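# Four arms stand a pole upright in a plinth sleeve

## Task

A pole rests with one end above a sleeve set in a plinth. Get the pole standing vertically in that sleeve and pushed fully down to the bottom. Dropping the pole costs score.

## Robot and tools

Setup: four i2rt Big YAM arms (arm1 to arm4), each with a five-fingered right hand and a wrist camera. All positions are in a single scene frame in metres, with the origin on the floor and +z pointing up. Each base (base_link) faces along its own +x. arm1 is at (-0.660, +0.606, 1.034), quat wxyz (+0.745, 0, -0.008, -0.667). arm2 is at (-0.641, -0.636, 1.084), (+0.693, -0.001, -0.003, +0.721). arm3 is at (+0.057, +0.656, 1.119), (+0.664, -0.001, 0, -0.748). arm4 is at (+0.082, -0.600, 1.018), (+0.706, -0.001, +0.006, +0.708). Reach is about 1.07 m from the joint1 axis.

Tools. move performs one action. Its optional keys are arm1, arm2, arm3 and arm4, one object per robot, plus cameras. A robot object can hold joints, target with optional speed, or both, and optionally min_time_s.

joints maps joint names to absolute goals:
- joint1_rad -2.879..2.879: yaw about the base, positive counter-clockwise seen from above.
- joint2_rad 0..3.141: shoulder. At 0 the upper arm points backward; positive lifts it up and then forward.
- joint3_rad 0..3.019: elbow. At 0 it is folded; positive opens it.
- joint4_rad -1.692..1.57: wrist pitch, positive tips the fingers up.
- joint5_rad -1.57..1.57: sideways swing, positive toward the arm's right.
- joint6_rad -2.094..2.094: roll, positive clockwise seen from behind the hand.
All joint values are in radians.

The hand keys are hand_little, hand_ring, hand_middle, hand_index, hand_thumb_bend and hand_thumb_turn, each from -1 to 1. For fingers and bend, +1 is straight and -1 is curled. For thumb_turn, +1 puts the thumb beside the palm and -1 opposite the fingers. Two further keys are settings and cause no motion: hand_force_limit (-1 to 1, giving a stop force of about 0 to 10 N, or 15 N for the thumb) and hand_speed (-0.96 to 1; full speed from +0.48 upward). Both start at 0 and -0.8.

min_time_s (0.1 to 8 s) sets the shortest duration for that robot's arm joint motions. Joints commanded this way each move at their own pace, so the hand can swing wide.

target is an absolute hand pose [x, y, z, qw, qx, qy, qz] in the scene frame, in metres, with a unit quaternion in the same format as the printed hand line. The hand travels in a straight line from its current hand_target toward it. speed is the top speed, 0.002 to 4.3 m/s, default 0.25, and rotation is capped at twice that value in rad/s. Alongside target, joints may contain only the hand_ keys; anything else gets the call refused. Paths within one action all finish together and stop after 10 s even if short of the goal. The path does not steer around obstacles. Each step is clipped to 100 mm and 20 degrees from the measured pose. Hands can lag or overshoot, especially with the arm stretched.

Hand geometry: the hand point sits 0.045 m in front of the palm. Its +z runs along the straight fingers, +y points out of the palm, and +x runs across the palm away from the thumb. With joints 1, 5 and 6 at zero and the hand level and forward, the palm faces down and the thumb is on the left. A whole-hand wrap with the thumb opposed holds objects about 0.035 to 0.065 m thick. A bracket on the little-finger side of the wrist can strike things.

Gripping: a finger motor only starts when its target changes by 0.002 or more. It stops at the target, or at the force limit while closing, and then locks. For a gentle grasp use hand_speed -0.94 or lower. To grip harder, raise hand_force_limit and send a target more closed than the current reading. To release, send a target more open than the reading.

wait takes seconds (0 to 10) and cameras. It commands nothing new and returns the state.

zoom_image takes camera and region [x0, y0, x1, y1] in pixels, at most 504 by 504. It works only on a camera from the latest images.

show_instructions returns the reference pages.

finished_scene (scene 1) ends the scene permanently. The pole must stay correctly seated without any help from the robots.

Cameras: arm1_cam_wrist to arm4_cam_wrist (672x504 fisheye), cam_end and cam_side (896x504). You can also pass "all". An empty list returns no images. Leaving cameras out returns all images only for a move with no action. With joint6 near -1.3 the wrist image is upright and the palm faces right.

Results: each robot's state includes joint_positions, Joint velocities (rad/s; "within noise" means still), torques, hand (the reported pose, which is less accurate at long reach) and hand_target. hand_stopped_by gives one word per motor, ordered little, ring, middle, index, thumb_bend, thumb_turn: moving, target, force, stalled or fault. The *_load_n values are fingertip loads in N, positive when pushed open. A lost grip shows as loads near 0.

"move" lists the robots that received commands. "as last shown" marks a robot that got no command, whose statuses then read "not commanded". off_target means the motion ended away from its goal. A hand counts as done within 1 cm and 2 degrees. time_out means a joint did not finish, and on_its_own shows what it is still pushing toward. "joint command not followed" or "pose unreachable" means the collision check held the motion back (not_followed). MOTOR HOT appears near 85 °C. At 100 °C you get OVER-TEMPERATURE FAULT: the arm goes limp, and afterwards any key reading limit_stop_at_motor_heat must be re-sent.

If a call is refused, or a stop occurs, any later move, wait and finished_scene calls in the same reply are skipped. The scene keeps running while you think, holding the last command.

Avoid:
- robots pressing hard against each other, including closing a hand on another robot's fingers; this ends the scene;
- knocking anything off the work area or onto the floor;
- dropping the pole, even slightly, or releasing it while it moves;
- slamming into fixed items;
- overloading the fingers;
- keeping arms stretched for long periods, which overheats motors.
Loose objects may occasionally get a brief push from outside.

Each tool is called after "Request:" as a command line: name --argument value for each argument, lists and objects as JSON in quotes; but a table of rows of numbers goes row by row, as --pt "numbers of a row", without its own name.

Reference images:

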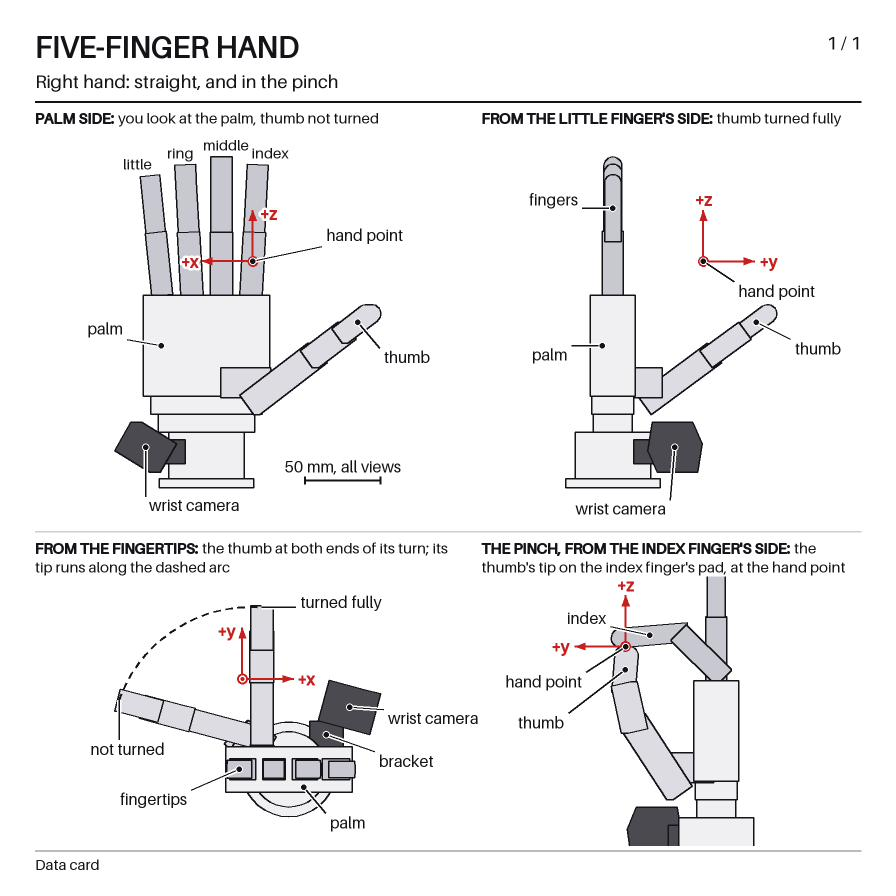

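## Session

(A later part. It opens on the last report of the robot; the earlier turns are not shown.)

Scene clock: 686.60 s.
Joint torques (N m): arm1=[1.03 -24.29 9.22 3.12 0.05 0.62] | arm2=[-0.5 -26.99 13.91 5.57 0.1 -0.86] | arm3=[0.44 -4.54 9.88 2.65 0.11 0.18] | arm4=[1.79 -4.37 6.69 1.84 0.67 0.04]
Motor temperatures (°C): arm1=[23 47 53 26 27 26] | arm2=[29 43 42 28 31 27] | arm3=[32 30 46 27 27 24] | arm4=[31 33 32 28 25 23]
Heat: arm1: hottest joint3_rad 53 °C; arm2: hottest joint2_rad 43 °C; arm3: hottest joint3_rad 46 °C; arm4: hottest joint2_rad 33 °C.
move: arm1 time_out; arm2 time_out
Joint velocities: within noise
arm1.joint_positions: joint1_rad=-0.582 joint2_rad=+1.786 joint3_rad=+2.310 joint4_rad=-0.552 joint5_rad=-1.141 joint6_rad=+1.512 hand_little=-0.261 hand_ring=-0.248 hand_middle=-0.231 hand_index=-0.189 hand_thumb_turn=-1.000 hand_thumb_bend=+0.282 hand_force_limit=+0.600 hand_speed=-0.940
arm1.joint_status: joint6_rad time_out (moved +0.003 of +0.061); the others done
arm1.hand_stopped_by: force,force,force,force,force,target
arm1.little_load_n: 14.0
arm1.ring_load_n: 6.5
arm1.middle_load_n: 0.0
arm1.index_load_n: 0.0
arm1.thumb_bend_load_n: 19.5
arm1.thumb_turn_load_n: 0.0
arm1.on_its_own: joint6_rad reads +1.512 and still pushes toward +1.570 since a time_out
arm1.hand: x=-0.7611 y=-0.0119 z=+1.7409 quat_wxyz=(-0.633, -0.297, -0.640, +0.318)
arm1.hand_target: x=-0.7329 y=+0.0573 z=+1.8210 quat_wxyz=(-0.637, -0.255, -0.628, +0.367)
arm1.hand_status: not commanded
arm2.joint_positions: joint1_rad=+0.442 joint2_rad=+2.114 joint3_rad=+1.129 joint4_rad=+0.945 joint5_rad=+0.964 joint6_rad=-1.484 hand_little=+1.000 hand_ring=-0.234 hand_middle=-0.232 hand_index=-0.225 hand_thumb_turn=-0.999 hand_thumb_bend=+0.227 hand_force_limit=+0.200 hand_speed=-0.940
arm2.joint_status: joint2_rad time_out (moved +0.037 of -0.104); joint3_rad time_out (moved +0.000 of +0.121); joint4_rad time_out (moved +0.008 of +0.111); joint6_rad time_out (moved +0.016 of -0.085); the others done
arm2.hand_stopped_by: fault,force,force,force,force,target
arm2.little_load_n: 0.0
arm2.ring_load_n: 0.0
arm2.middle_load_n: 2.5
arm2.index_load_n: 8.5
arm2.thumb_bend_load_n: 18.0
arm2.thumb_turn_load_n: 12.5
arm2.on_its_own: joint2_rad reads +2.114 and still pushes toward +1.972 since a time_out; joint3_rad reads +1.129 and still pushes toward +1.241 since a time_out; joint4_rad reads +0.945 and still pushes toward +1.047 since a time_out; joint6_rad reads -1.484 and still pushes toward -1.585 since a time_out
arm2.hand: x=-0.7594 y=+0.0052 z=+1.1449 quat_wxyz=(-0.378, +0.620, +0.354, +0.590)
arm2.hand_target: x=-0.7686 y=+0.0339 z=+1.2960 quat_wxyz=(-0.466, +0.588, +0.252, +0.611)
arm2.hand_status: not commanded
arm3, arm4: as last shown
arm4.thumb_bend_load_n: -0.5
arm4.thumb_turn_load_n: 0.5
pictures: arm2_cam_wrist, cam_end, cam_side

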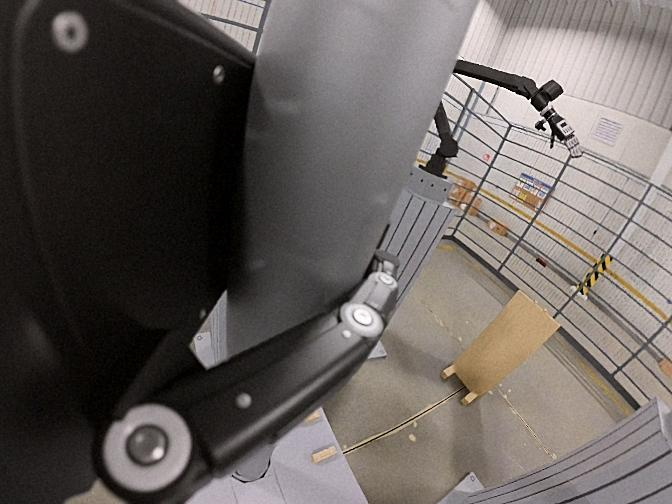

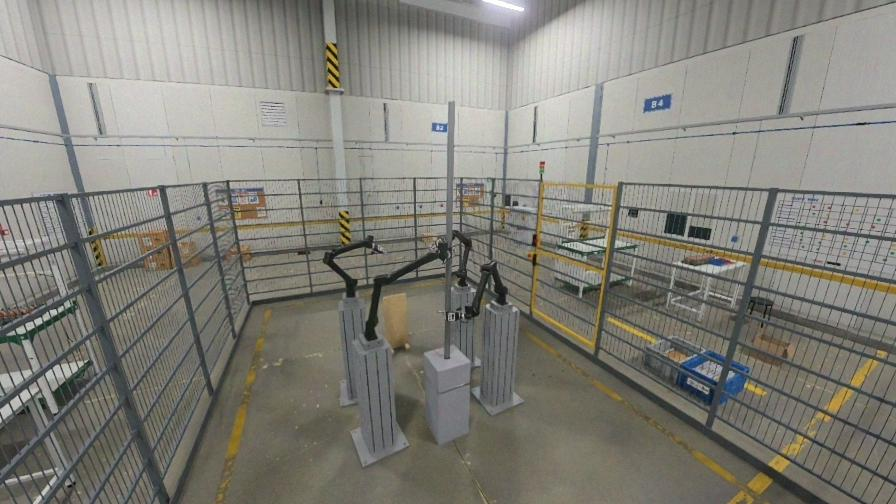

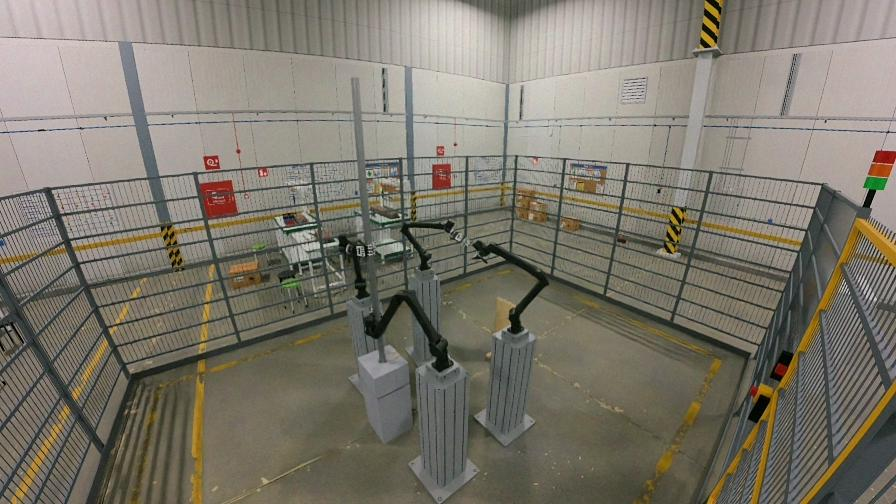

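Request:
move --arm1 '{"joints":{"joint1_rad":-0.576,"joint2_rad":1.61,"joint3_rad":2.25,"joint4_rad":-0.487,"joint5_rad":-1.129,"joint6_rad":1.57},"min_time_s":3}' --arm2 '{"joints":{"joint1_rad":0.416,"joint2_rad":1.98,"joint3_rad":1.275,"joint4_rad":1.036,"joint5_rad":0.952,"joint6_rad":-1.585},"min_time_s":3}' --cameras '["arm2_cam_wrist","cam_side","cam_end"]'

Request:
zoom_image --camera "arm2_cam_wrist" --region '[228, 452, 272, 486]'

Scene clock: 699.30 s.
Joint torques (N m): arm1=[2.08 -24.12 9.4 3.18 -0.01 0.72] | arm2=[-0.73 -27.52 14.05 5.23 0.1 -0.86] | arm3=[0.38 -4.42 9.88 2.65 0.11 0.18] | arm4=[1.9 -4.37 6.74 1.89 0.67 0.03]
Motor temperatures (°C): arm1=[23 48 51 26 27 26] | arm2=[29 43 42 29 31 28] | arm3=[32 30 45 27 27 23] | arm4=[30 33 32 28 25 23]
Heat: arm1: hottest joint3_rad 51 °C; arm2: hottest joint2_rad 43 °C; arm3: hottest joint3_rad 45 °C; arm4: hottest joint2_rad 33 °C.
move: arm1 time_out; arm2 time_out
Joint velocities: within noise
arm1.joint_positions: joint1_rad=-0.575 joint2_rad=+1.722 joint3_rad=+2.220 joint4_rad=-0.522 joint5_rad=-1.131 joint6_rad=+1.504 hand_little=-0.261 hand_ring=-0.248 hand_middle=-0.231 hand_index=-0.189 hand_thumb_turn=-1.000 hand_thumb_bend=+0.282 hand_force_limit=+0.600 hand_speed=-0.940
arm1.joint_status: joint6_rad time_out (moved -0.008 of +0.058); the others done
arm1.hand_stopped_by: force,force,force,force,force,target
arm1.little_load_n: 15.5
arm1.ring_load_n: 7.0
arm1.middle_load_n: 0.0
arm1.index_load_n: 0.0
arm1.thumb_bend_load_n: 20.0
arm1.thumb_turn_load_n: 0.0
arm1.on_its_own: joint6_rad reads +1.504 and still pushes toward +1.570 since a time_out
arm1.hand: x=-0.7500 y=+0.0019 z=+1.7403 quat_wxyz=(-0.631, -0.295, -0.640, +0.323)
arm1.hand_target: x=-0.7184 y=+0.0704 z=+1.8193 quat_wxyz=(-0.638, -0.254, -0.628, +0.365)
arm1.hand_status: not commanded
arm2.joint_positions: joint1_rad=+0.424 joint2_rad=+2.121 joint3_rad=+1.142 joint4_rad=+0.945 joint5_rad=+0.949 joint6_rad=-1.484 hand_little=+1.000 hand_ring=-0.234 hand_middle=-0.232 hand_index=-0.225 hand_thumb_turn=-0.999 hand_thumb_bend=+0.227 hand_force_limit=+0.200 hand_speed=-0.940
arm2.joint_status: joint2_rad time_out (moved +0.007 of -0.134); joint3_rad time_out (moved +0.013 of +0.146); joint4_rad time_out (moved +0.000 of +0.091); joint6_rad time_out (moved +0.000 of -0.101); the others done
arm2.hand_stopped_by: fault,force,force,force,force,target
arm2.little_load_n: 0.0
arm2.ring_load_n: 0.0
arm2.middle_load_n: 3.5
arm2.index_load_n: 8.0
arm2.thumb_bend_load_n: 18.0
arm2.thumb_turn_load_n: 11.5
arm2.on_its_own: joint2_rad reads +2.121 and still pushes toward +1.980 since a time_out; joint3_rad reads +1.142 and still pushes toward +1.254 since a time_out; joint4_rad reads +0.945 and still pushes toward +1.036 since a time_out; joint6_rad reads -1.484 and still pushes toward -1.585 since a time_out
arm2.hand: x=-0.7523 y=+0.0131 z=+1.1450 quat_wxyz=(-0.379, +0.620, +0.351, +0.590)
arm2.hand_target: x=-0.7591 y=+0.0418 z=+1.2961 quat_wxyz=(-0.462, +0.587, +0.253, +0.614)
arm2.hand_status: not commanded
arm3, arm4: as last shown
arm3.thumb_turn_load_n: -0.5
arm4.thumb_bend_load_n: 0.0
arm4.thumb_turn_load_n: 0.0
pictures: arm2_cam_wrist, cam_end, cam_side

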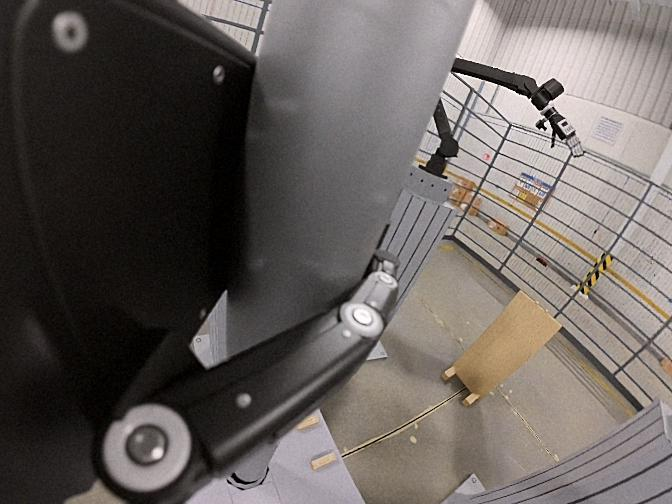

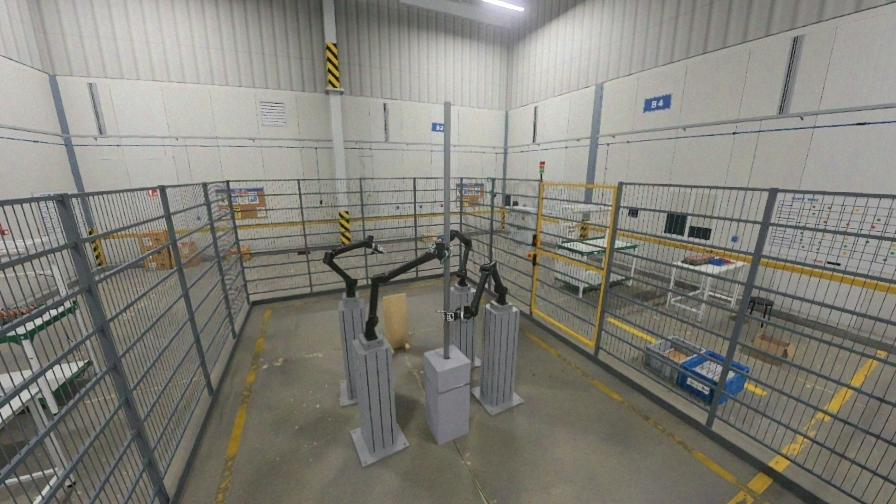

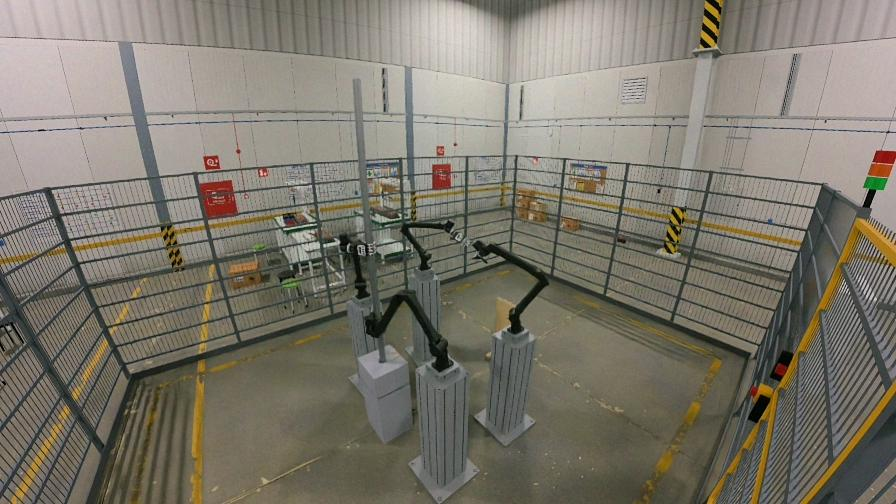

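Scaled by 11.455 from the camera's image (finer frame: 960x720).

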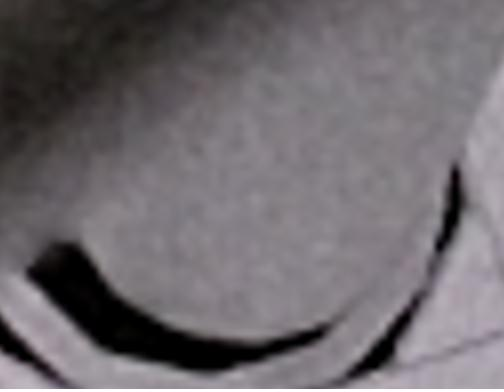

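Request:
move --arm1 '{"joints":{"joint1_rad":-0.577,"joint2_rad":1.586,"joint3_rad":2.178,"joint4_rad":-0.445,"joint5_rad":-1.13,"joint6_rad":1.57},"min_time_s":3}' --arm2 '{"joints":{"joint1_rad":0.436,"joint2_rad":2.013,"joint3_rad":1.272,"joint4_rad":1.053,"joint5_rad":0.962,"joint6_rad":-1.585},"min_time_s":3}' --cameras '["arm2_cam_wrist"]'

Request:
zoom_image --camera "arm2_cam_wrist" --region '[228, 452, 272, 486]'

Scene clock: 709.77 s.
Joint torques (N m): arm1=[1.96 -21.83 8.72 2.78 -0.12 0.65] | arm2=[0.5 -25.7 14 5.49 0.34 -0.77] | arm3=[0.38 -4.48 9.87 2.63 0.1 0.18] | arm4=[2.02 -4.19 6.71 1.84 0.66 0.02]
Motor temperatures (°C): arm1=[23 48 50 26 27 26] | arm2=[29 42 44 29 31 28] | arm3=[32 30 45 27 27 23] | arm4=[30 33 32 28 25 23]
Heat: arm1: hottest joint3_rad 50 °C; arm2: hottest joint3_rad 44 °C; arm3: hottest joint3_rad 45 °C; arm4: hottest joint2_rad 33 °C.
move: arm1 time_out; arm2 time_out
Joint velocities: within noise
arm1.joint_positions: joint1_rad=-0.575 joint2_rad=+1.683 joint3_rad=+2.156 joint4_rad=-0.477 joint5_rad=-1.128 joint6_rad=+1.515 hand_little=-0.261 hand_ring=-0.248 hand_middle=-0.231 hand_index=-0.189 hand_thumb_turn=-1.000 hand_thumb_bend=+0.282 hand_force_limit=+0.600 hand_speed=-0.940
arm1.joint_status: joint6_rad time_out (moved +0.010 of +0.066); the others done
arm1.hand_stopped_by: force,force,force,force,force,target
arm1.little_load_n: 14.0
arm1.ring_load_n: 6.5
arm1.middle_load_n: 0.5
arm1.index_load_n: 0.0
arm1.thumb_bend_load_n: 19.5
arm1.thumb_turn_load_n: 0.0
arm1.on_its_own: joint6_rad reads +1.515 and still pushes toward +1.570 since a time_out
arm1.hand: x=-0.7456 y=+0.0107 z=+1.7396 quat_wxyz=(-0.632, -0.292, -0.638, +0.328)
arm1.hand_target: x=-0.7196 y=+0.0689 z=+1.8056 quat_wxyz=(-0.638, -0.256, -0.629, +0.363)
arm1.hand_status: not commanded
arm2.joint_positions: joint1_rad=+0.423 joint2_rad=+2.132 joint3_rad=+1.154 joint4_rad=+0.954 joint5_rad=+0.953 joint6_rad=-1.494 hand_little=+1.000 hand_ring=-0.234 hand_middle=-0.232 hand_index=-0.225 hand_thumb_turn=-0.999 hand_thumb_bend=+0.227 hand_force_limit=+0.200 hand_speed=-0.940
arm2.joint_status: joint3_rad time_out (moved +0.012 of +0.130); joint4_rad time_out (moved +0.009 of +0.108); joint6_rad time_out (moved -0.010 of -0.101); the others done
arm2.hand_stopped_by: fault,force,force,force,force,target
arm2.little_load_n: 0.0
arm2.ring_load_n: 2.5
arm2.middle_load_n: 4.5
arm2.index_load_n: 6.5
arm2.thumb_bend_load_n: 17.5
arm2.thumb_turn_load_n: 9.0
arm2.on_its_own: joint3_rad reads +1.154 and still pushes toward +1.267 since a time_out; joint4_rad reads +0.954 and still pushes toward +1.053 since a time_out; joint6_rad reads -1.494 and still pushes toward -1.585 since a time_out
arm2.hand: x=-0.7527 y=+0.0160 z=+1.1444 quat_wxyz=(-0.378, +0.619, +0.349, +0.593)
arm2.hand_target: x=-0.7734 y=+0.0427 z=+1.2818 quat_wxyz=(-0.464, +0.588, +0.257, +0.611)
arm2.hand_status: not commanded
arm3, arm4: as last shown
arm3.middle_load_n: -0.5
arm3.thumb_turn_load_n: 0.0

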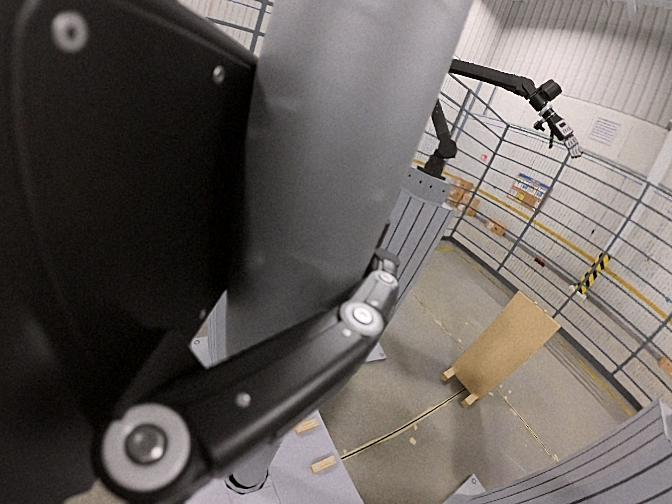

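Scaled by 11.455 from the camera's image (finer frame: 960x720).

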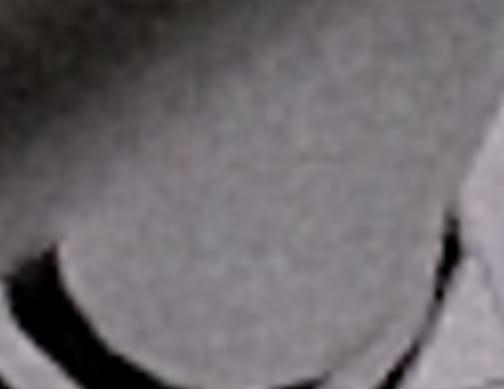

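Request:
zoom_image --camera "arm2_cam_wrist" --region '[224, 458, 270, 494]'

Scaled by 10.957 from the camera's image (finer frame: 960x720).

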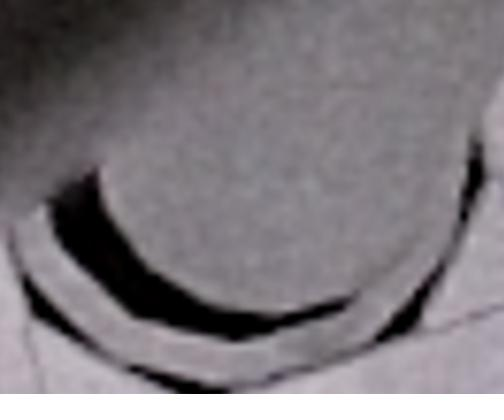

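Request:
move --arm1 '{"joints":{"joint1_rad":-0.58,"joint2_rad":1.615,"joint3_rad":2.21,"joint4_rad":-0.442,"joint5_rad":-1.132,"joint6_rad":1.57},"min_time_s":3}' --arm2 '{"joints":{"joint1_rad":0.455,"joint2_rad":2.024,"joint3_rad":1.28,"joint4_rad":1.055,"joint5_rad":0.972,"joint6_rad":-1.585},"min_time_s":3}' --cameras '["arm2_cam_wrist"]'

Request:
zoom_image --camera "arm2_cam_wrist" --region '[224, 458, 270, 494]'

Scene clock: 719.93 s.
Joint torques (N m): arm1=[1.9 -19.25 10.97 2.88 -0.37 0.54] | arm2=[1.96 -25.29 14.11 5.41 0.19 -0.7] | arm3=[0.38 -4.48 9.89 2.65 0.11 0.17] | arm4=[1.79 -4.31 6.74 1.87 0.65 0.04]
Motor temperatures (°C): arm1=[23 48 51 26 27 26] | arm2=[29 42 46 29 31 28] | arm3=[32 30 45 27 27 23] | arm4=[30 33 32 28 25 23]
Heat: arm1: hottest joint3_rad 51 °C; arm2: hottest joint3_rad 46 °C; arm3: hottest joint3_rad 45 °C; arm4: hottest joint2_rad 33 °C.
move: arm1 time_out; arm2 time_out
Joint velocities: within noise
arm1.joint_positions: joint1_rad=-0.577 joint2_rad=+1.683 joint3_rad=+2.156 joint4_rad=-0.476 joint5_rad=-1.124 joint6_rad=+1.517 hand_little=-0.261 hand_ring=-0.248 hand_middle=-0.231 hand_index=-0.189 hand_thumb_turn=-1.000 hand_thumb_bend=+0.282 hand_force_limit=+0.600 hand_speed=-0.940
arm1.joint_status: joint6_rad time_out (moved +0.002 of +0.055); the others done
arm1.hand_stopped_by: force,force,force,force,force,target
arm1.little_load_n: 14.5
arm1.ring_load_n: 7.0
arm1.middle_load_n: 0.0
arm1.index_load_n: 0.0
arm1.thumb_bend_load_n: 19.5
arm1.thumb_turn_load_n: 0.0
arm1.on_its_own: joint6_rad reads +1.517 and still pushes toward +1.570 since a time_out
arm1.hand: x=-0.7472 y=+0.0102 z=+1.7397 quat_wxyz=(-0.632, -0.294, -0.637, +0.330)
arm1.hand_target: x=-0.7253 y=+0.0605 z=+1.8048 quat_wxyz=(-0.638, -0.254, -0.628, +0.365)
arm1.hand_status: not commanded
arm2.joint_positions: joint1_rad=+0.427 joint2_rad=+2.138 joint3_rad=+1.160 joint4_rad=+0.959 joint5_rad=+0.965 joint6_rad=-1.500 hand_little=+1.000 hand_ring=-0.234 hand_middle=-0.232 hand_index=-0.225 hand_thumb_turn=-0.999 hand_thumb_bend=+0.227 hand_force_limit=+0.200 hand_speed=-0.940
arm2.joint_status: joint3_rad time_out (moved +0.007 of +0.126); joint4_rad time_out (moved +0.005 of +0.101); joint6_rad time_out (moved -0.006 of -0.091); the others done
arm2.hand_stopped_by: fault,force,force,force,force,target
arm2.little_load_n: 0.0
arm2.ring_load_n: 3.5
arm2.middle_load_n: 5.0
arm2.index_load_n: 6.5
arm2.thumb_bend_load_n: 18.0
arm2.thumb_turn_load_n: 9.0
arm2.on_its_own: joint3_rad reads +1.160 and still pushes toward +1.273 since a time_out; joint4_rad reads +0.959 and still pushes toward +1.055 since a time_out; joint6_rad reads -1.500 and still pushes toward -1.585 since a time_out
arm2.hand: x=-0.7538 y=+0.0155 z=+1.1443 quat_wxyz=(-0.376, +0.619, +0.346, +0.596)
arm2.hand_target: x=-0.7861 y=+0.0407 z=+1.2771 quat_wxyz=(-0.466, +0.588, +0.261, +0.608)
arm2.hand_status: not commanded
arm3, arm4: as last shown
arm3.middle_load_n: 0.0
arm3.index_load_n: -0.5
arm4.thumb_turn_load_n: 0.5

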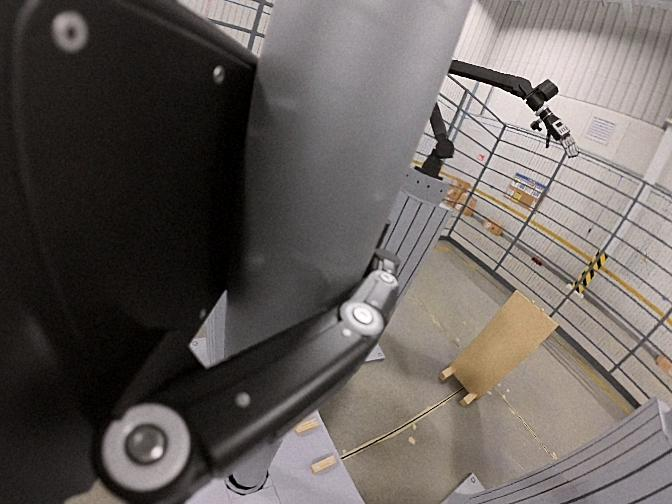

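Scaled by 10.957 from the camera's image (finer frame: 960x720).

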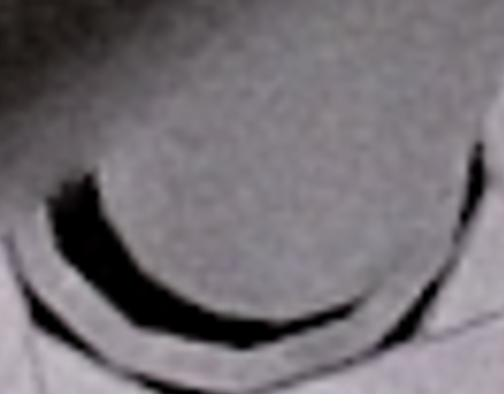

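Request:
move --arm2 '{"joints":{"joint1_rad":0.485,"joint2_rad":2.03,"joint3_rad":1.29,"joint4_rad":1.055,"joint5_rad":0.995,"joint6_rad":-1.585},"min_time_s":2.5}' --cameras '["arm2_cam_wrist"]'

Request:
zoom_image --camera "arm2_cam_wrist" --region '[224, 458, 270, 494]'

Scene clock: 726.80 s.
Joint torques (N m): arm1=[1.85 -19.66 10.95 3.02 -0.55 0.55] | arm2=[3.02 -25.35 14.17 5.41 0.2 -0.72] | arm3=[0.38 -4.54 9.87 2.66 0.1 0.18] | arm4=[2.08 -4.19 6.68 1.85 0.66 0.03]
Motor temperatures (°C): arm1=[23 48 51 26 27 26] | arm2=[29 42 46 29 30 28] | arm3=[32 30 45 27 27 23] | arm4=[30 33 32 28 25 23]
Heat: arm1: hottest joint3_rad 51 °C; arm2: hottest joint3_rad 46 °C; arm3: hottest joint3_rad 45 °C; arm4: hottest joint2_rad 33 °C.
move: arm2 time_out
Joint velocities: within noise
arm1, arm3, arm4: as last shown
arm1.joint_positions: joint1_rad=-0.583 joint2_rad=+1.683 joint3_rad=+2.156 joint4_rad=-0.474 joint5_rad=-1.118 joint6_rad=+1.519 hand_little=-0.261 hand_ring=-0.248 hand_middle=-0.231 hand_index=-0.189 hand_thumb_turn=-1.000 hand_thumb_bend=+0.282 hand_force_limit=+0.600 hand_speed=-0.940
arm1.little_load_n: 15.0
arm1.ring_load_n: 6.5
arm1.on_its_own: joint6_rad reads +1.519 and still pushes toward +1.570 since a time_out
arm1.hand: x=-0.7516 y=+0.0098 z=+1.7400 quat_wxyz=(-0.630, -0.298, -0.635, +0.333)
arm1.hand_target: x=-0.7253 y=+0.0604 z=+1.8048 quat_wxyz=(-0.638, -0.254, -0.628, +0.365)
arm2.joint_positions: joint1_rad=+0.437 joint2_rad=+2.146 joint3_rad=+1.172 joint4_rad=+0.960 joint5_rad=+0.989 joint6_rad=-1.504 hand_little=+1.000 hand_ring=-0.234 hand_middle=-0.232 hand_index=-0.225 hand_thumb_turn=-0.999 hand_thumb_bend=+0.227 hand_force_limit=+0.200 hand_speed=-0.940
arm2.joint_status: joint1_rad time_out (moved +0.010 of +0.058); joint3_rad time_out (moved +0.012 of +0.130); joint4_rad time_out (moved +0.001 of +0.096); joint6_rad time_out (moved -0.004 of -0.085); the others done
arm2.hand_stopped_by: fault,force,force,force,force,target
arm2.little_load_n: 0.0
arm2.ring_load_n: 4.0
arm2.middle_load_n: 5.5
arm2.index_load_n: 6.0
arm2.thumb_bend_load_n: 18.0
arm2.thumb_turn_load_n: 8.5
arm2.on_its_own: joint1_rad reads +0.437 and still pushes toward +0.485 since a time_out; joint3_rad reads +1.172 and still pushes toward +1.284 since a time_out; joint4_rad reads +0.960 and still pushes toward +1.055 since a time_out; joint6_rad reads -1.504 and still pushes toward -1.585 since a time_out
arm2.hand: x=-0.7587 y=+0.0142 z=+1.1440 quat_wxyz=(-0.373, +0.620, +0.342, +0.600)
arm2.hand_target: x=-0.8047 y=+0.0359 z=+1.2765 quat_wxyz=(-0.470, +0.589, +0.261, +0.603)
arm2.hand_status: not commanded
arm3.index_load_n: 0.0

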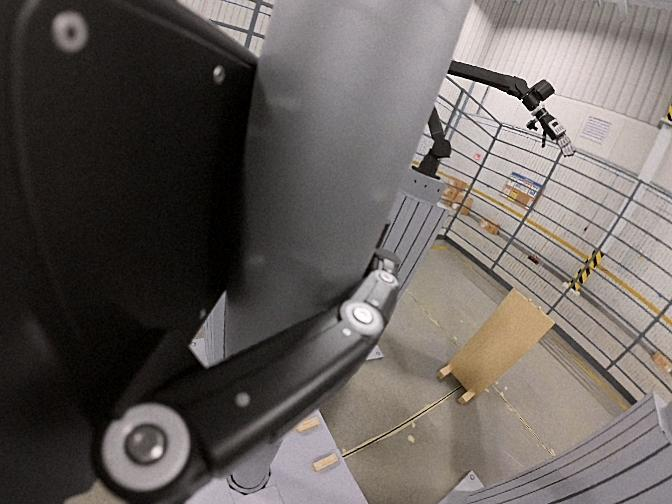

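Scaled by 10.957 from the camera's image (finer frame: 960x720).

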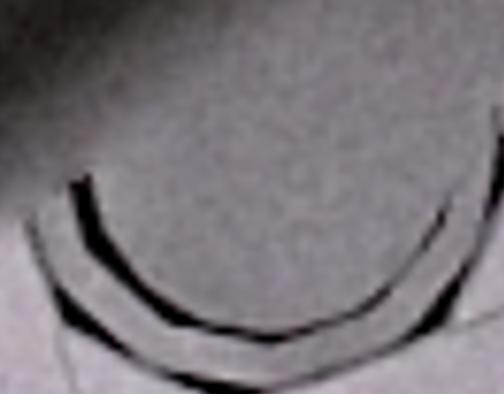

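Request:
move --arm1 '{"joints":{"joint1_rad":-0.583,"joint2_rad":1.65,"joint3_rad":2.245,"joint4_rad":-0.442,"joint5_rad":-1.13,"joint6_rad":1.57},"min_time_s":2.5}' --cameras '["arm2_cam_wrist"]'

Request:
zoom_image --camera "arm2_cam_wrist" --region '[224, 458, 270, 494]'

Scene clock: 733.90 s.
Joint torques (N m): arm1=[1.85 -17.85 13.64 2.86 -0.49 0.54] | arm2=[2.61 -25.41 14.12 5.33 0.16 -0.67] | arm3=[0.38 -4.48 9.89 2.65 0.11 0.18] | arm4=[1.9 -4.48 6.78 1.84 0.66 0.01]
Motor temperatures (°C): arm1=[23 48 53 26 27 26] | arm2=[29 43 46 29 30 27] | arm3=[32 30 45 27 27 23] | arm4=[30 33 32 28 25 23]
Heat: arm1: hottest joint3_rad 53 °C; arm2: hottest joint3_rad 46 °C; arm3: hottest joint3_rad 45 °C; arm4: hottest joint2_rad 33 °C.
move: arm1 time_out
Joint velocities: within noise
arm1.joint_positions: joint1_rad=-0.584 joint2_rad=+1.687 joint3_rad=+2.156 joint4_rad=-0.468 joint5_rad=-1.118 joint6_rad=+1.524 hand_little=-0.261 hand_ring=-0.248 hand_middle=-0.231 hand_index=-0.189 hand_thumb_turn=-1.000 hand_thumb_bend=+0.282 hand_force_limit=+0.600 hand_speed=-0.940
arm1.joint_status: joint6_rad time_out (moved +0.005 of +0.051); the others done
arm1.hand_stopped_by: force,force,force,force,force,target
arm1.little_load_n: 13.5
arm1.ring_load_n: 6.0
arm1.middle_load_n: 0.0
arm1.index_load_n: 0.0
arm1.thumb_bend_load_n: 19.5
arm1.thumb_turn_load_n: 0.0
arm1.on_its_own: joint6_rad reads +1.524 and still pushes toward +1.570 since a time_out
arm1.hand: x=-0.7534 y=+0.0078 z=+1.7387 quat_wxyz=(-0.631, -0.299, -0.634, +0.333)
arm1.hand_target: x=-0.7330 y=+0.0487 z=+1.8018 quat_wxyz=(-0.637, -0.255, -0.628, +0.367)
arm1.hand_status: not commanded
arm2: as last shown
arm2.joint_positions: joint1_rad=+0.438 joint2_rad=+2.146 joint3_rad=+1.172 joint4_rad=+0.961 joint5_rad=+0.990 joint6_rad=-1.506 hand_little=+1.000 hand_ring=-0.234 hand_middle=-0.232 hand_index=-0.225 hand_thumb_turn=-0.999 hand_thumb_bend=+0.227 hand_force_limit=+0.200 hand_speed=-0.940
arm2.middle_load_n: 5.0
arm2.on_its_own: joint1_rad reads +0.438 and still pushes toward +0.485 since a time_out; joint3_rad reads +1.172 and still pushes toward +1.284 since a time_out; joint4_rad reads +0.961 and still pushes toward +1.055 since a time_out; joint6_rad reads -1.506 and still pushes toward -1.585 since a time_out
arm2.hand: x=-0.7592 y=+0.0138 z=+1.1440 quat_wxyz=(-0.372, +0.620, +0.342, +0.600)
arm3.joint_positions: joint1_rad=+0.682 joint2_rad=+0.839 joint3_rad=+0.944 joint4_rad=-0.522 joint5_rad=+0.146 joint6_rad=+0.908 hand_little=+0.900 hand_ring=+0.900 hand_middle=+0.900 hand_index=+0.900 hand_thumb_turn=-1.000 hand_thumb_bend=+1.000 hand_force_limit=+0.200 hand_speed=-0.700
arm3.joint_status: not commanded
arm3.hand_stopped_by: target,target,target,target,target,target
arm3.little_load_n: 0.0
arm3.ring_load_n: 0.0
arm3.middle_load_n: 0.0
arm3.index_load_n: 0.0
arm3.thumb_bend_load_n: 0.0
arm3.thumb_turn_load_n: 0.0
arm3.hand: x=+0.3277 y=+0.2980 z=+1.4925 quat_wxyz=(-0.319, -0.182, -0.817, +0.445)
arm3.hand_target: x=+0.3299 y=+0.3000 z=+1.5000 quat_wxyz=(-0.330, -0.185, -0.809, +0.450)
arm3.hand_status: not commanded
arm4.joint_positions: joint1_rad=+0.682 joint2_rad=+1.024 joint3_rad=+1.487 joint4_rad=-1.210 joint5_rad=+0.994 joint6_rad=-0.276 hand_little=+0.900 hand_ring=+0.900 hand_middle=+0.900 hand_index=+0.900 hand_thumb_turn=-1.000 hand_thumb_bend=+1.000 hand_force_limit=+0.200 hand_speed=-0.500
arm4.joint_status: not commanded
arm4.hand_stopped_by: target,target,target,target,target,target
arm4.little_load_n: 0.0
arm4.ring_load_n: 0.0
arm4.middle_load_n: 0.0
arm4.index_load_n: 0.0
arm4.thumb_bend_load_n: 0.0
arm4.thumb_turn_load_n: 0.5
arm4.hand: x=+0.0042 y=-0.2491 z=+1.4964 quat_wxyz=(-0.430, +0.806, +0.203, +0.353)
arm4.hand_target: x=+0.0001 y=-0.2500 z=+1.5001 quat_wxyz=(-0.442, +0.803, +0.199, +0.347)
arm4.hand_status: not commanded

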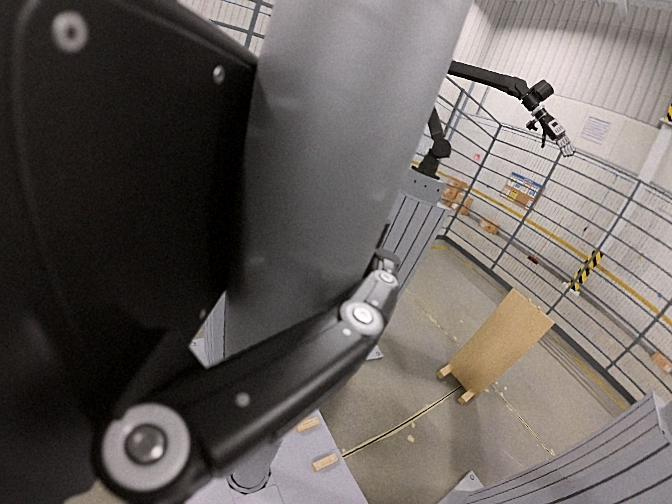

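Scaled by 10.957 from the camera's image (finer frame: 960x720).

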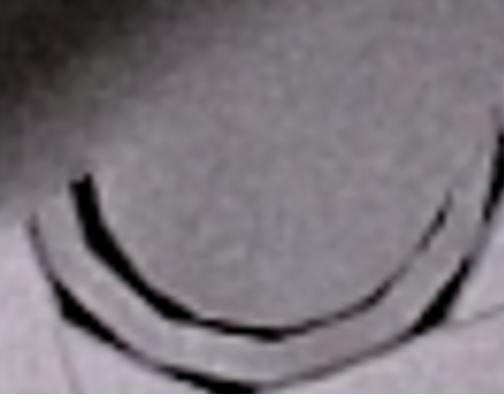

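Request:
move --arm1 '{"joints":{"joint1_rad":-0.58,"joint2_rad":1.62,"joint3_rad":2.12,"joint4_rad":-0.35,"joint5_rad":-1.125,"joint6_rad":1.57},"min_time_s":4}' --arm2 '{"joints":{"joint1_rad":0.468,"joint2_rad":2.094,"joint3_rad":1.287,"joint4_rad":1.116,"joint5_rad":0.993,"joint6_rad":-1.585},"min_time_s":4}' --cameras '["arm2_cam_wrist","cam_end","cam_side"]'

Request:
zoom_image --camera "arm2_cam_wrist" --region '[224, 458, 270, 494]'

Scene clock: 744.70 s.
Joint torques (N m): arm1=[2.26 -19.25 7.47 2.76 -0.19 0.08] | arm2=[1.67 -22.65 13.34 4.96 -0.5 -0.26] | arm3=[0.38 -4.48 9.87 2.66 0.11 0.17] | arm4=[1.67 -4.13 6.69 1.89 0.66 0.01]
Motor temperatures (°C): arm1=[23 48 52 26 27 26] | arm2=[29 42 46 29 30 27] | arm3=[32 30 45 27 27 23] | arm4=[30 33 31 28 25 23]
Heat: arm1: hottest joint3_rad 52 °C; arm2: hottest joint3_rad 46 °C; arm3: hottest joint3_rad 45 °C; arm4: hottest joint2_rad 33 °C.
move: arm1 done; arm2 time_out
Joint velocities: within noise
arm1.joint_positions: joint1_rad=-0.588 joint2_rad=+1.677 joint3_rad=+2.116 joint4_rad=-0.384 joint5_rad=-1.120 joint6_rad=+1.570 hand_little=-0.262 hand_ring=-0.249 hand_middle=-0.231 hand_index=-0.189 hand_thumb_turn=-1.000 hand_thumb_bend=+0.282 hand_force_limit=+0.600 hand_speed=-0.940
arm1.joint_status: all done
arm1.hand_stopped_by: force,force,force,force,force,target
arm1.little_load_n: 2.5
arm1.ring_load_n: 1.0
arm1.middle_load_n: 0.0
arm1.index_load_n: 0.0
arm1.thumb_bend_load_n: 18.5
arm1.thumb_turn_load_n: 0.0
arm1.hand: x=-0.7564 y=+0.0079 z=+1.7378 quat_wxyz=(-0.637, -0.295, -0.626, +0.338)
arm1.hand_target: x=-0.7353 y=+0.0403 z=+1.7733 quat_wxyz=(-0.637, -0.257, -0.627, +0.367)
arm1.hand_status: not commanded
arm2.joint_positions: joint1_rad=+0.441 joint2_rad=+2.173 joint3_rad=+1.183 joint4_rad=+1.030 joint5_rad=+1.002 joint6_rad=-1.551 hand_little=+1.000 hand_ring=-0.233 hand_middle=-0.232 hand_index=-0.226 hand_thumb_turn=-1.000 hand_thumb_bend=+0.227 hand_force_limit=+0.200 hand_speed=-0.940
arm2.joint_status: joint3_rad time_out (moved +0.011 of +0.115); joint4_rad time_out (moved +0.068 of +0.155); the others done
arm2.hand_stopped_by: fault,force,force,force,force,target
arm2.little_load_n: 0.0
arm2.ring_load_n: 8.5
arm2.middle_load_n: 5.5
arm2.index_load_n: 2.0
arm2.thumb_bend_load_n: 19.5
arm2.thumb_turn_load_n: 3.5
arm2.on_its_own: joint3_rad reads +1.183 and still pushes toward +1.287 since a time_out; joint4_rad reads +1.030 and still pushes toward +1.116 since a time_out
arm2.hand: x=-0.7598 y=+0.0145 z=+1.1428 quat_wxyz=(-0.374, +0.613, +0.334, +0.611)
arm2.hand_target: x=-0.7946 y=+0.0414 z=+1.2445 quat_wxyz=(-0.466, +0.591, +0.256, +0.607)
arm2.hand_status: not commanded
arm3, arm4: as last shown
arm4.thumb_turn_load_n: 0.0

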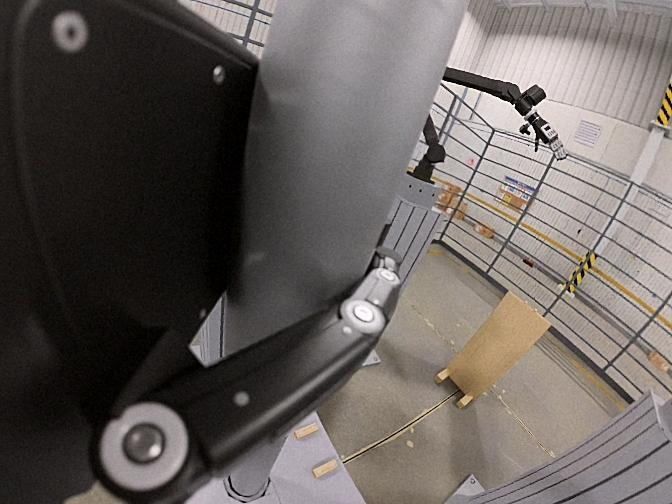

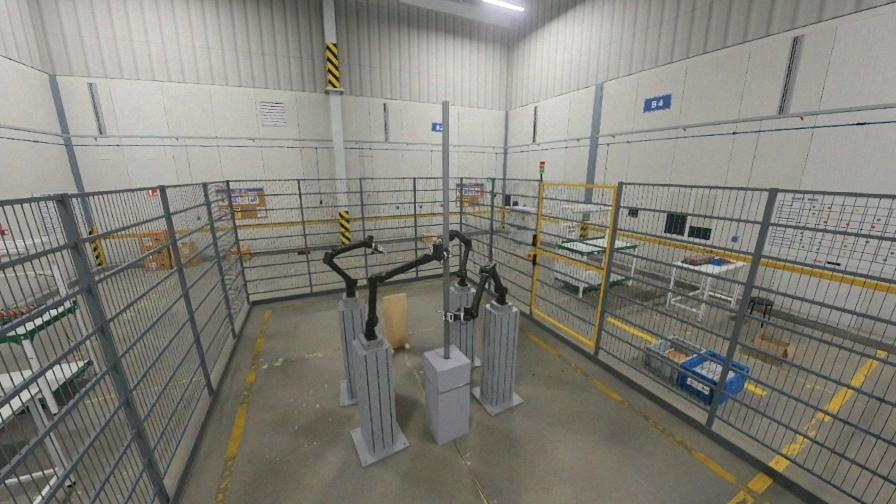

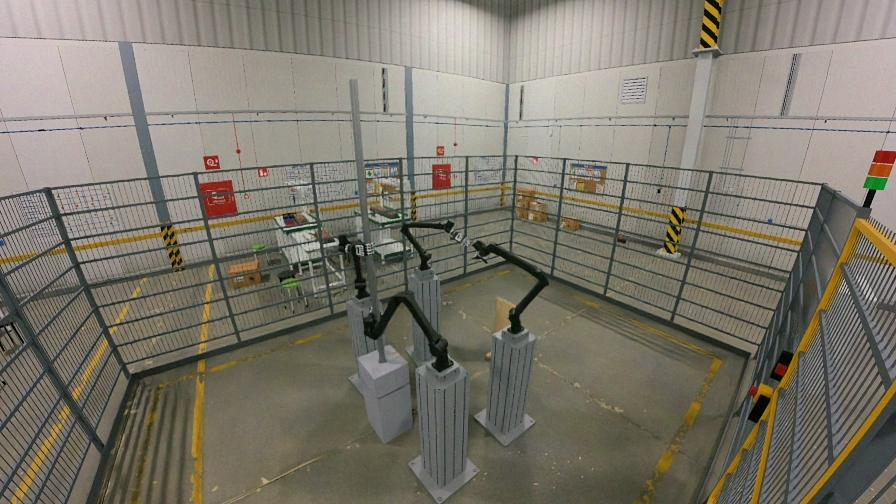

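Scaled by 10.957 from the camera's image (finer frame: 960x720).

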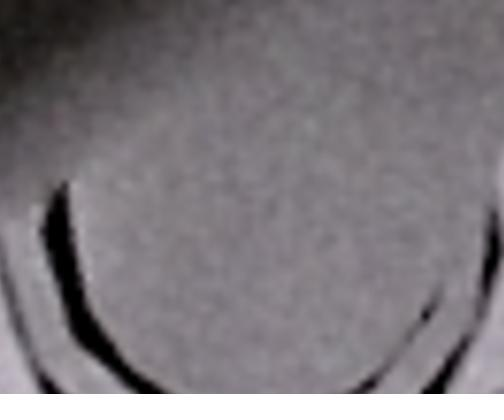

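Request:
zoom_image --camera "arm2_cam_wrist" --region '[216, 462, 272, 504]'

Scaled by 9.000 from the camera's image (finer frame: 960x720).

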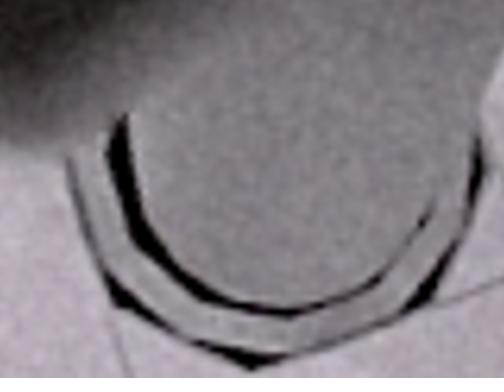

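Request:
move --arm1 '{"joints":{"joint1_rad":-0.56,"joint2_rad":1.65,"joint3_rad":2.17,"joint4_rad":-0.37,"joint5_rad":-1.105,"joint6_rad":1.57},"min_time_s":2.5}' --arm2 '{"joints":{"joint1_rad":0.475,"joint2_rad":2.073,"joint3_rad":1.297,"joint4_rad":1.086,"joint5_rad":0.998,"joint6_rad":-1.585},"min_time_s":2.5}' --cameras '["arm2_cam_wrist"]'

Request:
zoom_image --camera "arm2_cam_wrist" --region '[216, 462, 272, 504]'

Scene clock: 754.20 s.
Joint torques (N m): arm1=[4.19 -17.26 11.3 2.13 0.03 0.04] | arm2=[1.79 -24.76 13.97 3.81 -0.63 -0.3] | arm3=[0.44 -4.48 9.88 2.65 0.11 0.18] | arm4=[1.9 -4.19 6.69 1.84 0.68 0.03]
Motor temperatures (°C): arm1=[23 48 51 26 27 25] | arm2=[29 42 46 28 30 27] | arm3=[32 30 45 27 27 23] | arm4=[30 33 31 28 25 23]
Heat: arm1: hottest joint3_rad 51 °C; arm2: hottest joint3_rad 46 °C; arm3: hottest joint3_rad 45 °C; arm4: hottest joint2_rad 33 °C.
move: arm1 done; arm2 time_out
Joint velocities: within noise
arm1.joint_positions: joint1_rad=-0.583 joint2_rad=+1.677 joint3_rad=+2.116 joint4_rad=-0.384 joint5_rad=-1.106 joint6_rad=+1.571 hand_little=-0.262 hand_ring=-0.249 hand_middle=-0.231 hand_index=-0.189 hand_thumb_turn=-1.000 hand_thumb_bend=+0.282 hand_force_limit=+0.600 hand_speed=-0.940
arm1.joint_status: all done
arm1.hand_stopped_by: force,force,force,force,force,target
arm1.little_load_n: 1.0
arm1.ring_load_n: 0.5
arm1.middle_load_n: 0.0
arm1.index_load_n: 0.0
arm1.thumb_bend_load_n: 18.5
arm1.thumb_turn_load_n: 0.0
arm1.hand: x=-0.7553 y=+0.0053 z=+1.7380 quat_wxyz=(-0.636, -0.298, -0.625, +0.341)
arm1.hand_target: x=-0.7292 y=+0.0291 z=+1.7781 quat_wxyz=(-0.638, -0.257, -0.626, +0.367)
arm1.hand_status: not commanded
arm2.joint_positions: joint1_rad=+0.441 joint2_rad=+2.173 joint3_rad=+1.185 joint4_rad=+1.030 joint5_rad=+1.011 joint6_rad=-1.551 hand_little=+1.000 hand_ring=-0.233 hand_middle=-0.232 hand_index=-0.226 hand_thumb_turn=-1.000 hand_thumb_bend=+0.227 hand_force_limit=+0.200 hand_speed=-0.940
arm2.joint_status: joint3_rad time_out (moved +0.002 of +0.114); joint4_rad time_out (moved +0.000 of +0.056); the others done
arm2.hand_stopped_by: fault,force,force,force,force,target
arm2.little_load_n: 0.0
arm2.ring_load_n: 8.5
arm2.middle_load_n: 5.0
arm2.index_load_n: 2.0
arm2.thumb_bend_load_n: 19.0
arm2.thumb_turn_load_n: 4.0
arm2.on_its_own: joint3_rad reads +1.185 and still pushes toward +1.297 since a time_out; joint4_rad reads +1.030 and still pushes toward +1.086 since a time_out
arm2.hand: x=-0.7589 y=+0.0137 z=+1.1432 quat_wxyz=(-0.372, +0.614, +0.331, +0.612)
arm2.hand_target: x=-0.7998 y=+0.0415 z=+1.2579 quat_wxyz=(-0.467, +0.591, +0.257, +0.606)
arm2.hand_status: not commanded
arm3, arm4: as last shown
arm4.thumb_turn_load_n: 0.5

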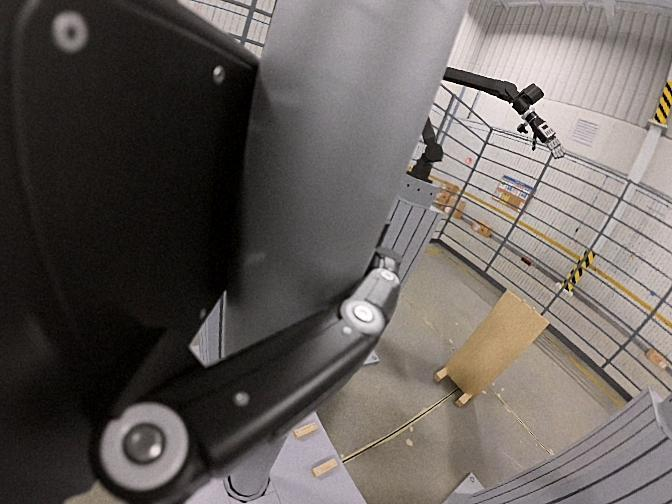

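Scaled by 9.000 from the camera's image (finer frame: 960x720).

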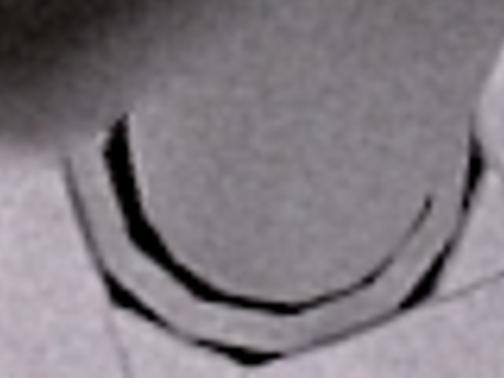

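Request:
move --arm1 '{"joints":{"joint1_rad":-0.54,"joint2_rad":1.672,"joint3_rad":2.17,"joint4_rad":-0.35,"joint5_rad":-1.085,"joint6_rad":1.57},"min_time_s":4}' --arm2 '{"joints":{"joint1_rad":0.49,"joint2_rad":2.113,"joint3_rad":1.34,"joint4_rad":1.083,"joint5_rad":1.01,"joint6_rad":-1.585},"min_time_s":4}' --cameras '["arm2_cam_wrist"]'

Request:
zoom_image --camera "arm2_cam_wrist" --region '[216, 462, 272, 504]'

Scene clock: 765.17 s.
Joint torques (N m): arm1=[6.01 -15.62 11.25 2.93 -0.11 0.03] | arm2=[2.78 -22.95 14.01 3.79 -1.74 -0.24] | arm3=[0.44 -4.54 9.88 2.65 0.11 0.18] | arm4=[1.85 -4.31 6.71 1.89 0.65 0.04]
Motor temperatures (°C): arm1=[23 47 51 26 27 25] | arm2=[29 41 46 28 31 27] | arm3=[32 30 45 27 27 23] | arm4=[30 33 31 28 25 23]
Heat: arm1: hottest joint3_rad 51 °C; arm2: hottest joint3_rad 46 °C; arm3: hottest joint3_rad 45 °C; arm4: hottest joint2_rad 33 °C.
move: arm1 done; arm2 time_out
Joint velocities: within noise
arm1.joint_positions: joint1_rad=-0.582 joint2_rad=+1.678 joint3_rad=+2.116 joint4_rad=-0.384 joint5_rad=-1.081 joint6_rad=+1.574 hand_little=-0.262 hand_ring=-0.249 hand_middle=-0.231 hand_index=-0.189 hand_thumb_turn=-1.000 hand_thumb_bend=+0.282 hand_force_limit=+0.600 hand_speed=-0.940
arm1.joint_status: all done
arm1.hand_stopped_by: force,force,force,force,force,target
arm1.little_load_n: 0.5
arm1.ring_load_n: 0.5
arm1.middle_load_n: 0.0
arm1.index_load_n: 0.0
arm1.thumb_bend_load_n: 18.5
arm1.thumb_turn_load_n: 0.0
arm1.hand: x=-0.7574 y=+0.0007 z=+1.7381 quat_wxyz=(-0.633, -0.307, -0.620, +0.347)
arm1.hand_target: x=-0.7252 y=+0.0134 z=+1.7691 quat_wxyz=(-0.639, -0.258, -0.625, +0.366)
arm1.hand_status: not commanded
arm2.joint_positions: joint1_rad=+0.447 joint2_rad=+2.184 joint3_rad=+1.204 joint4_rad=+1.030 joint5_rad=+1.049 joint6_rad=-1.559 hand_little=+1.000 hand_ring=-0.233 hand_middle=-0.232 hand_index=-0.226 hand_thumb_turn=-1.000 hand_thumb_bend=+0.227 hand_force_limit=+0.200 hand_speed=-0.940
arm2.joint_status: joint3_rad time_out (moved +0.020 of +0.155); joint5_rad time_out (moved +0.038 of -0.001); the others done
arm2.hand_stopped_by: fault,force,force,force,force,target
arm2.little_load_n: 0.0
arm2.ring_load_n: 7.5
arm2.middle_load_n: 4.0
arm2.index_load_n: 1.5
arm2.thumb_bend_load_n: 20.0
arm2.thumb_turn_load_n: 4.5
arm2.on_its_own: joint3_rad reads +1.204 and still pushes toward +1.317 since a time_out; joint5_rad reads +1.049 and still pushes toward +1.010 since a time_out
arm2.hand: x=-0.7600 y=+0.0124 z=+1.1434 quat_wxyz=(-0.363, +0.619, +0.320, +0.619)
arm2.hand_target: x=-0.8115 y=+0.0431 z=+1.2388 quat_wxyz=(-0.460, +0.593, +0.266, +0.605)
arm2.hand_status: not commanded
arm3, arm4: as last shown
arm4.thumb_turn_load_n: 0.0

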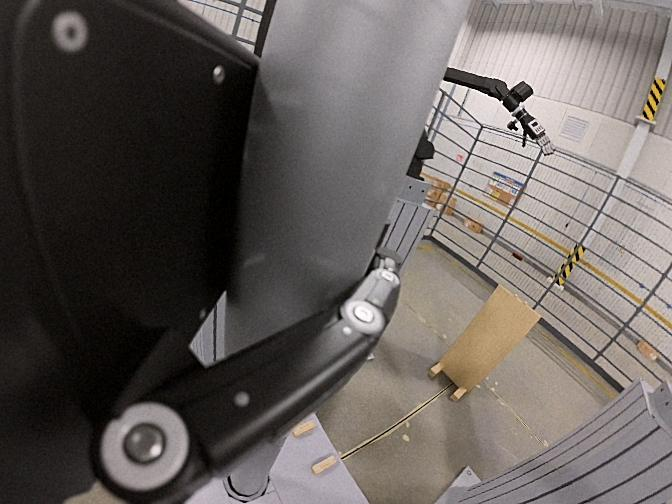

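Scaled by 9.000 from the camera's image (finer frame: 960x720).

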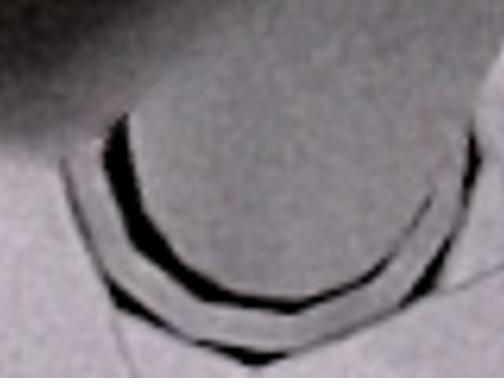

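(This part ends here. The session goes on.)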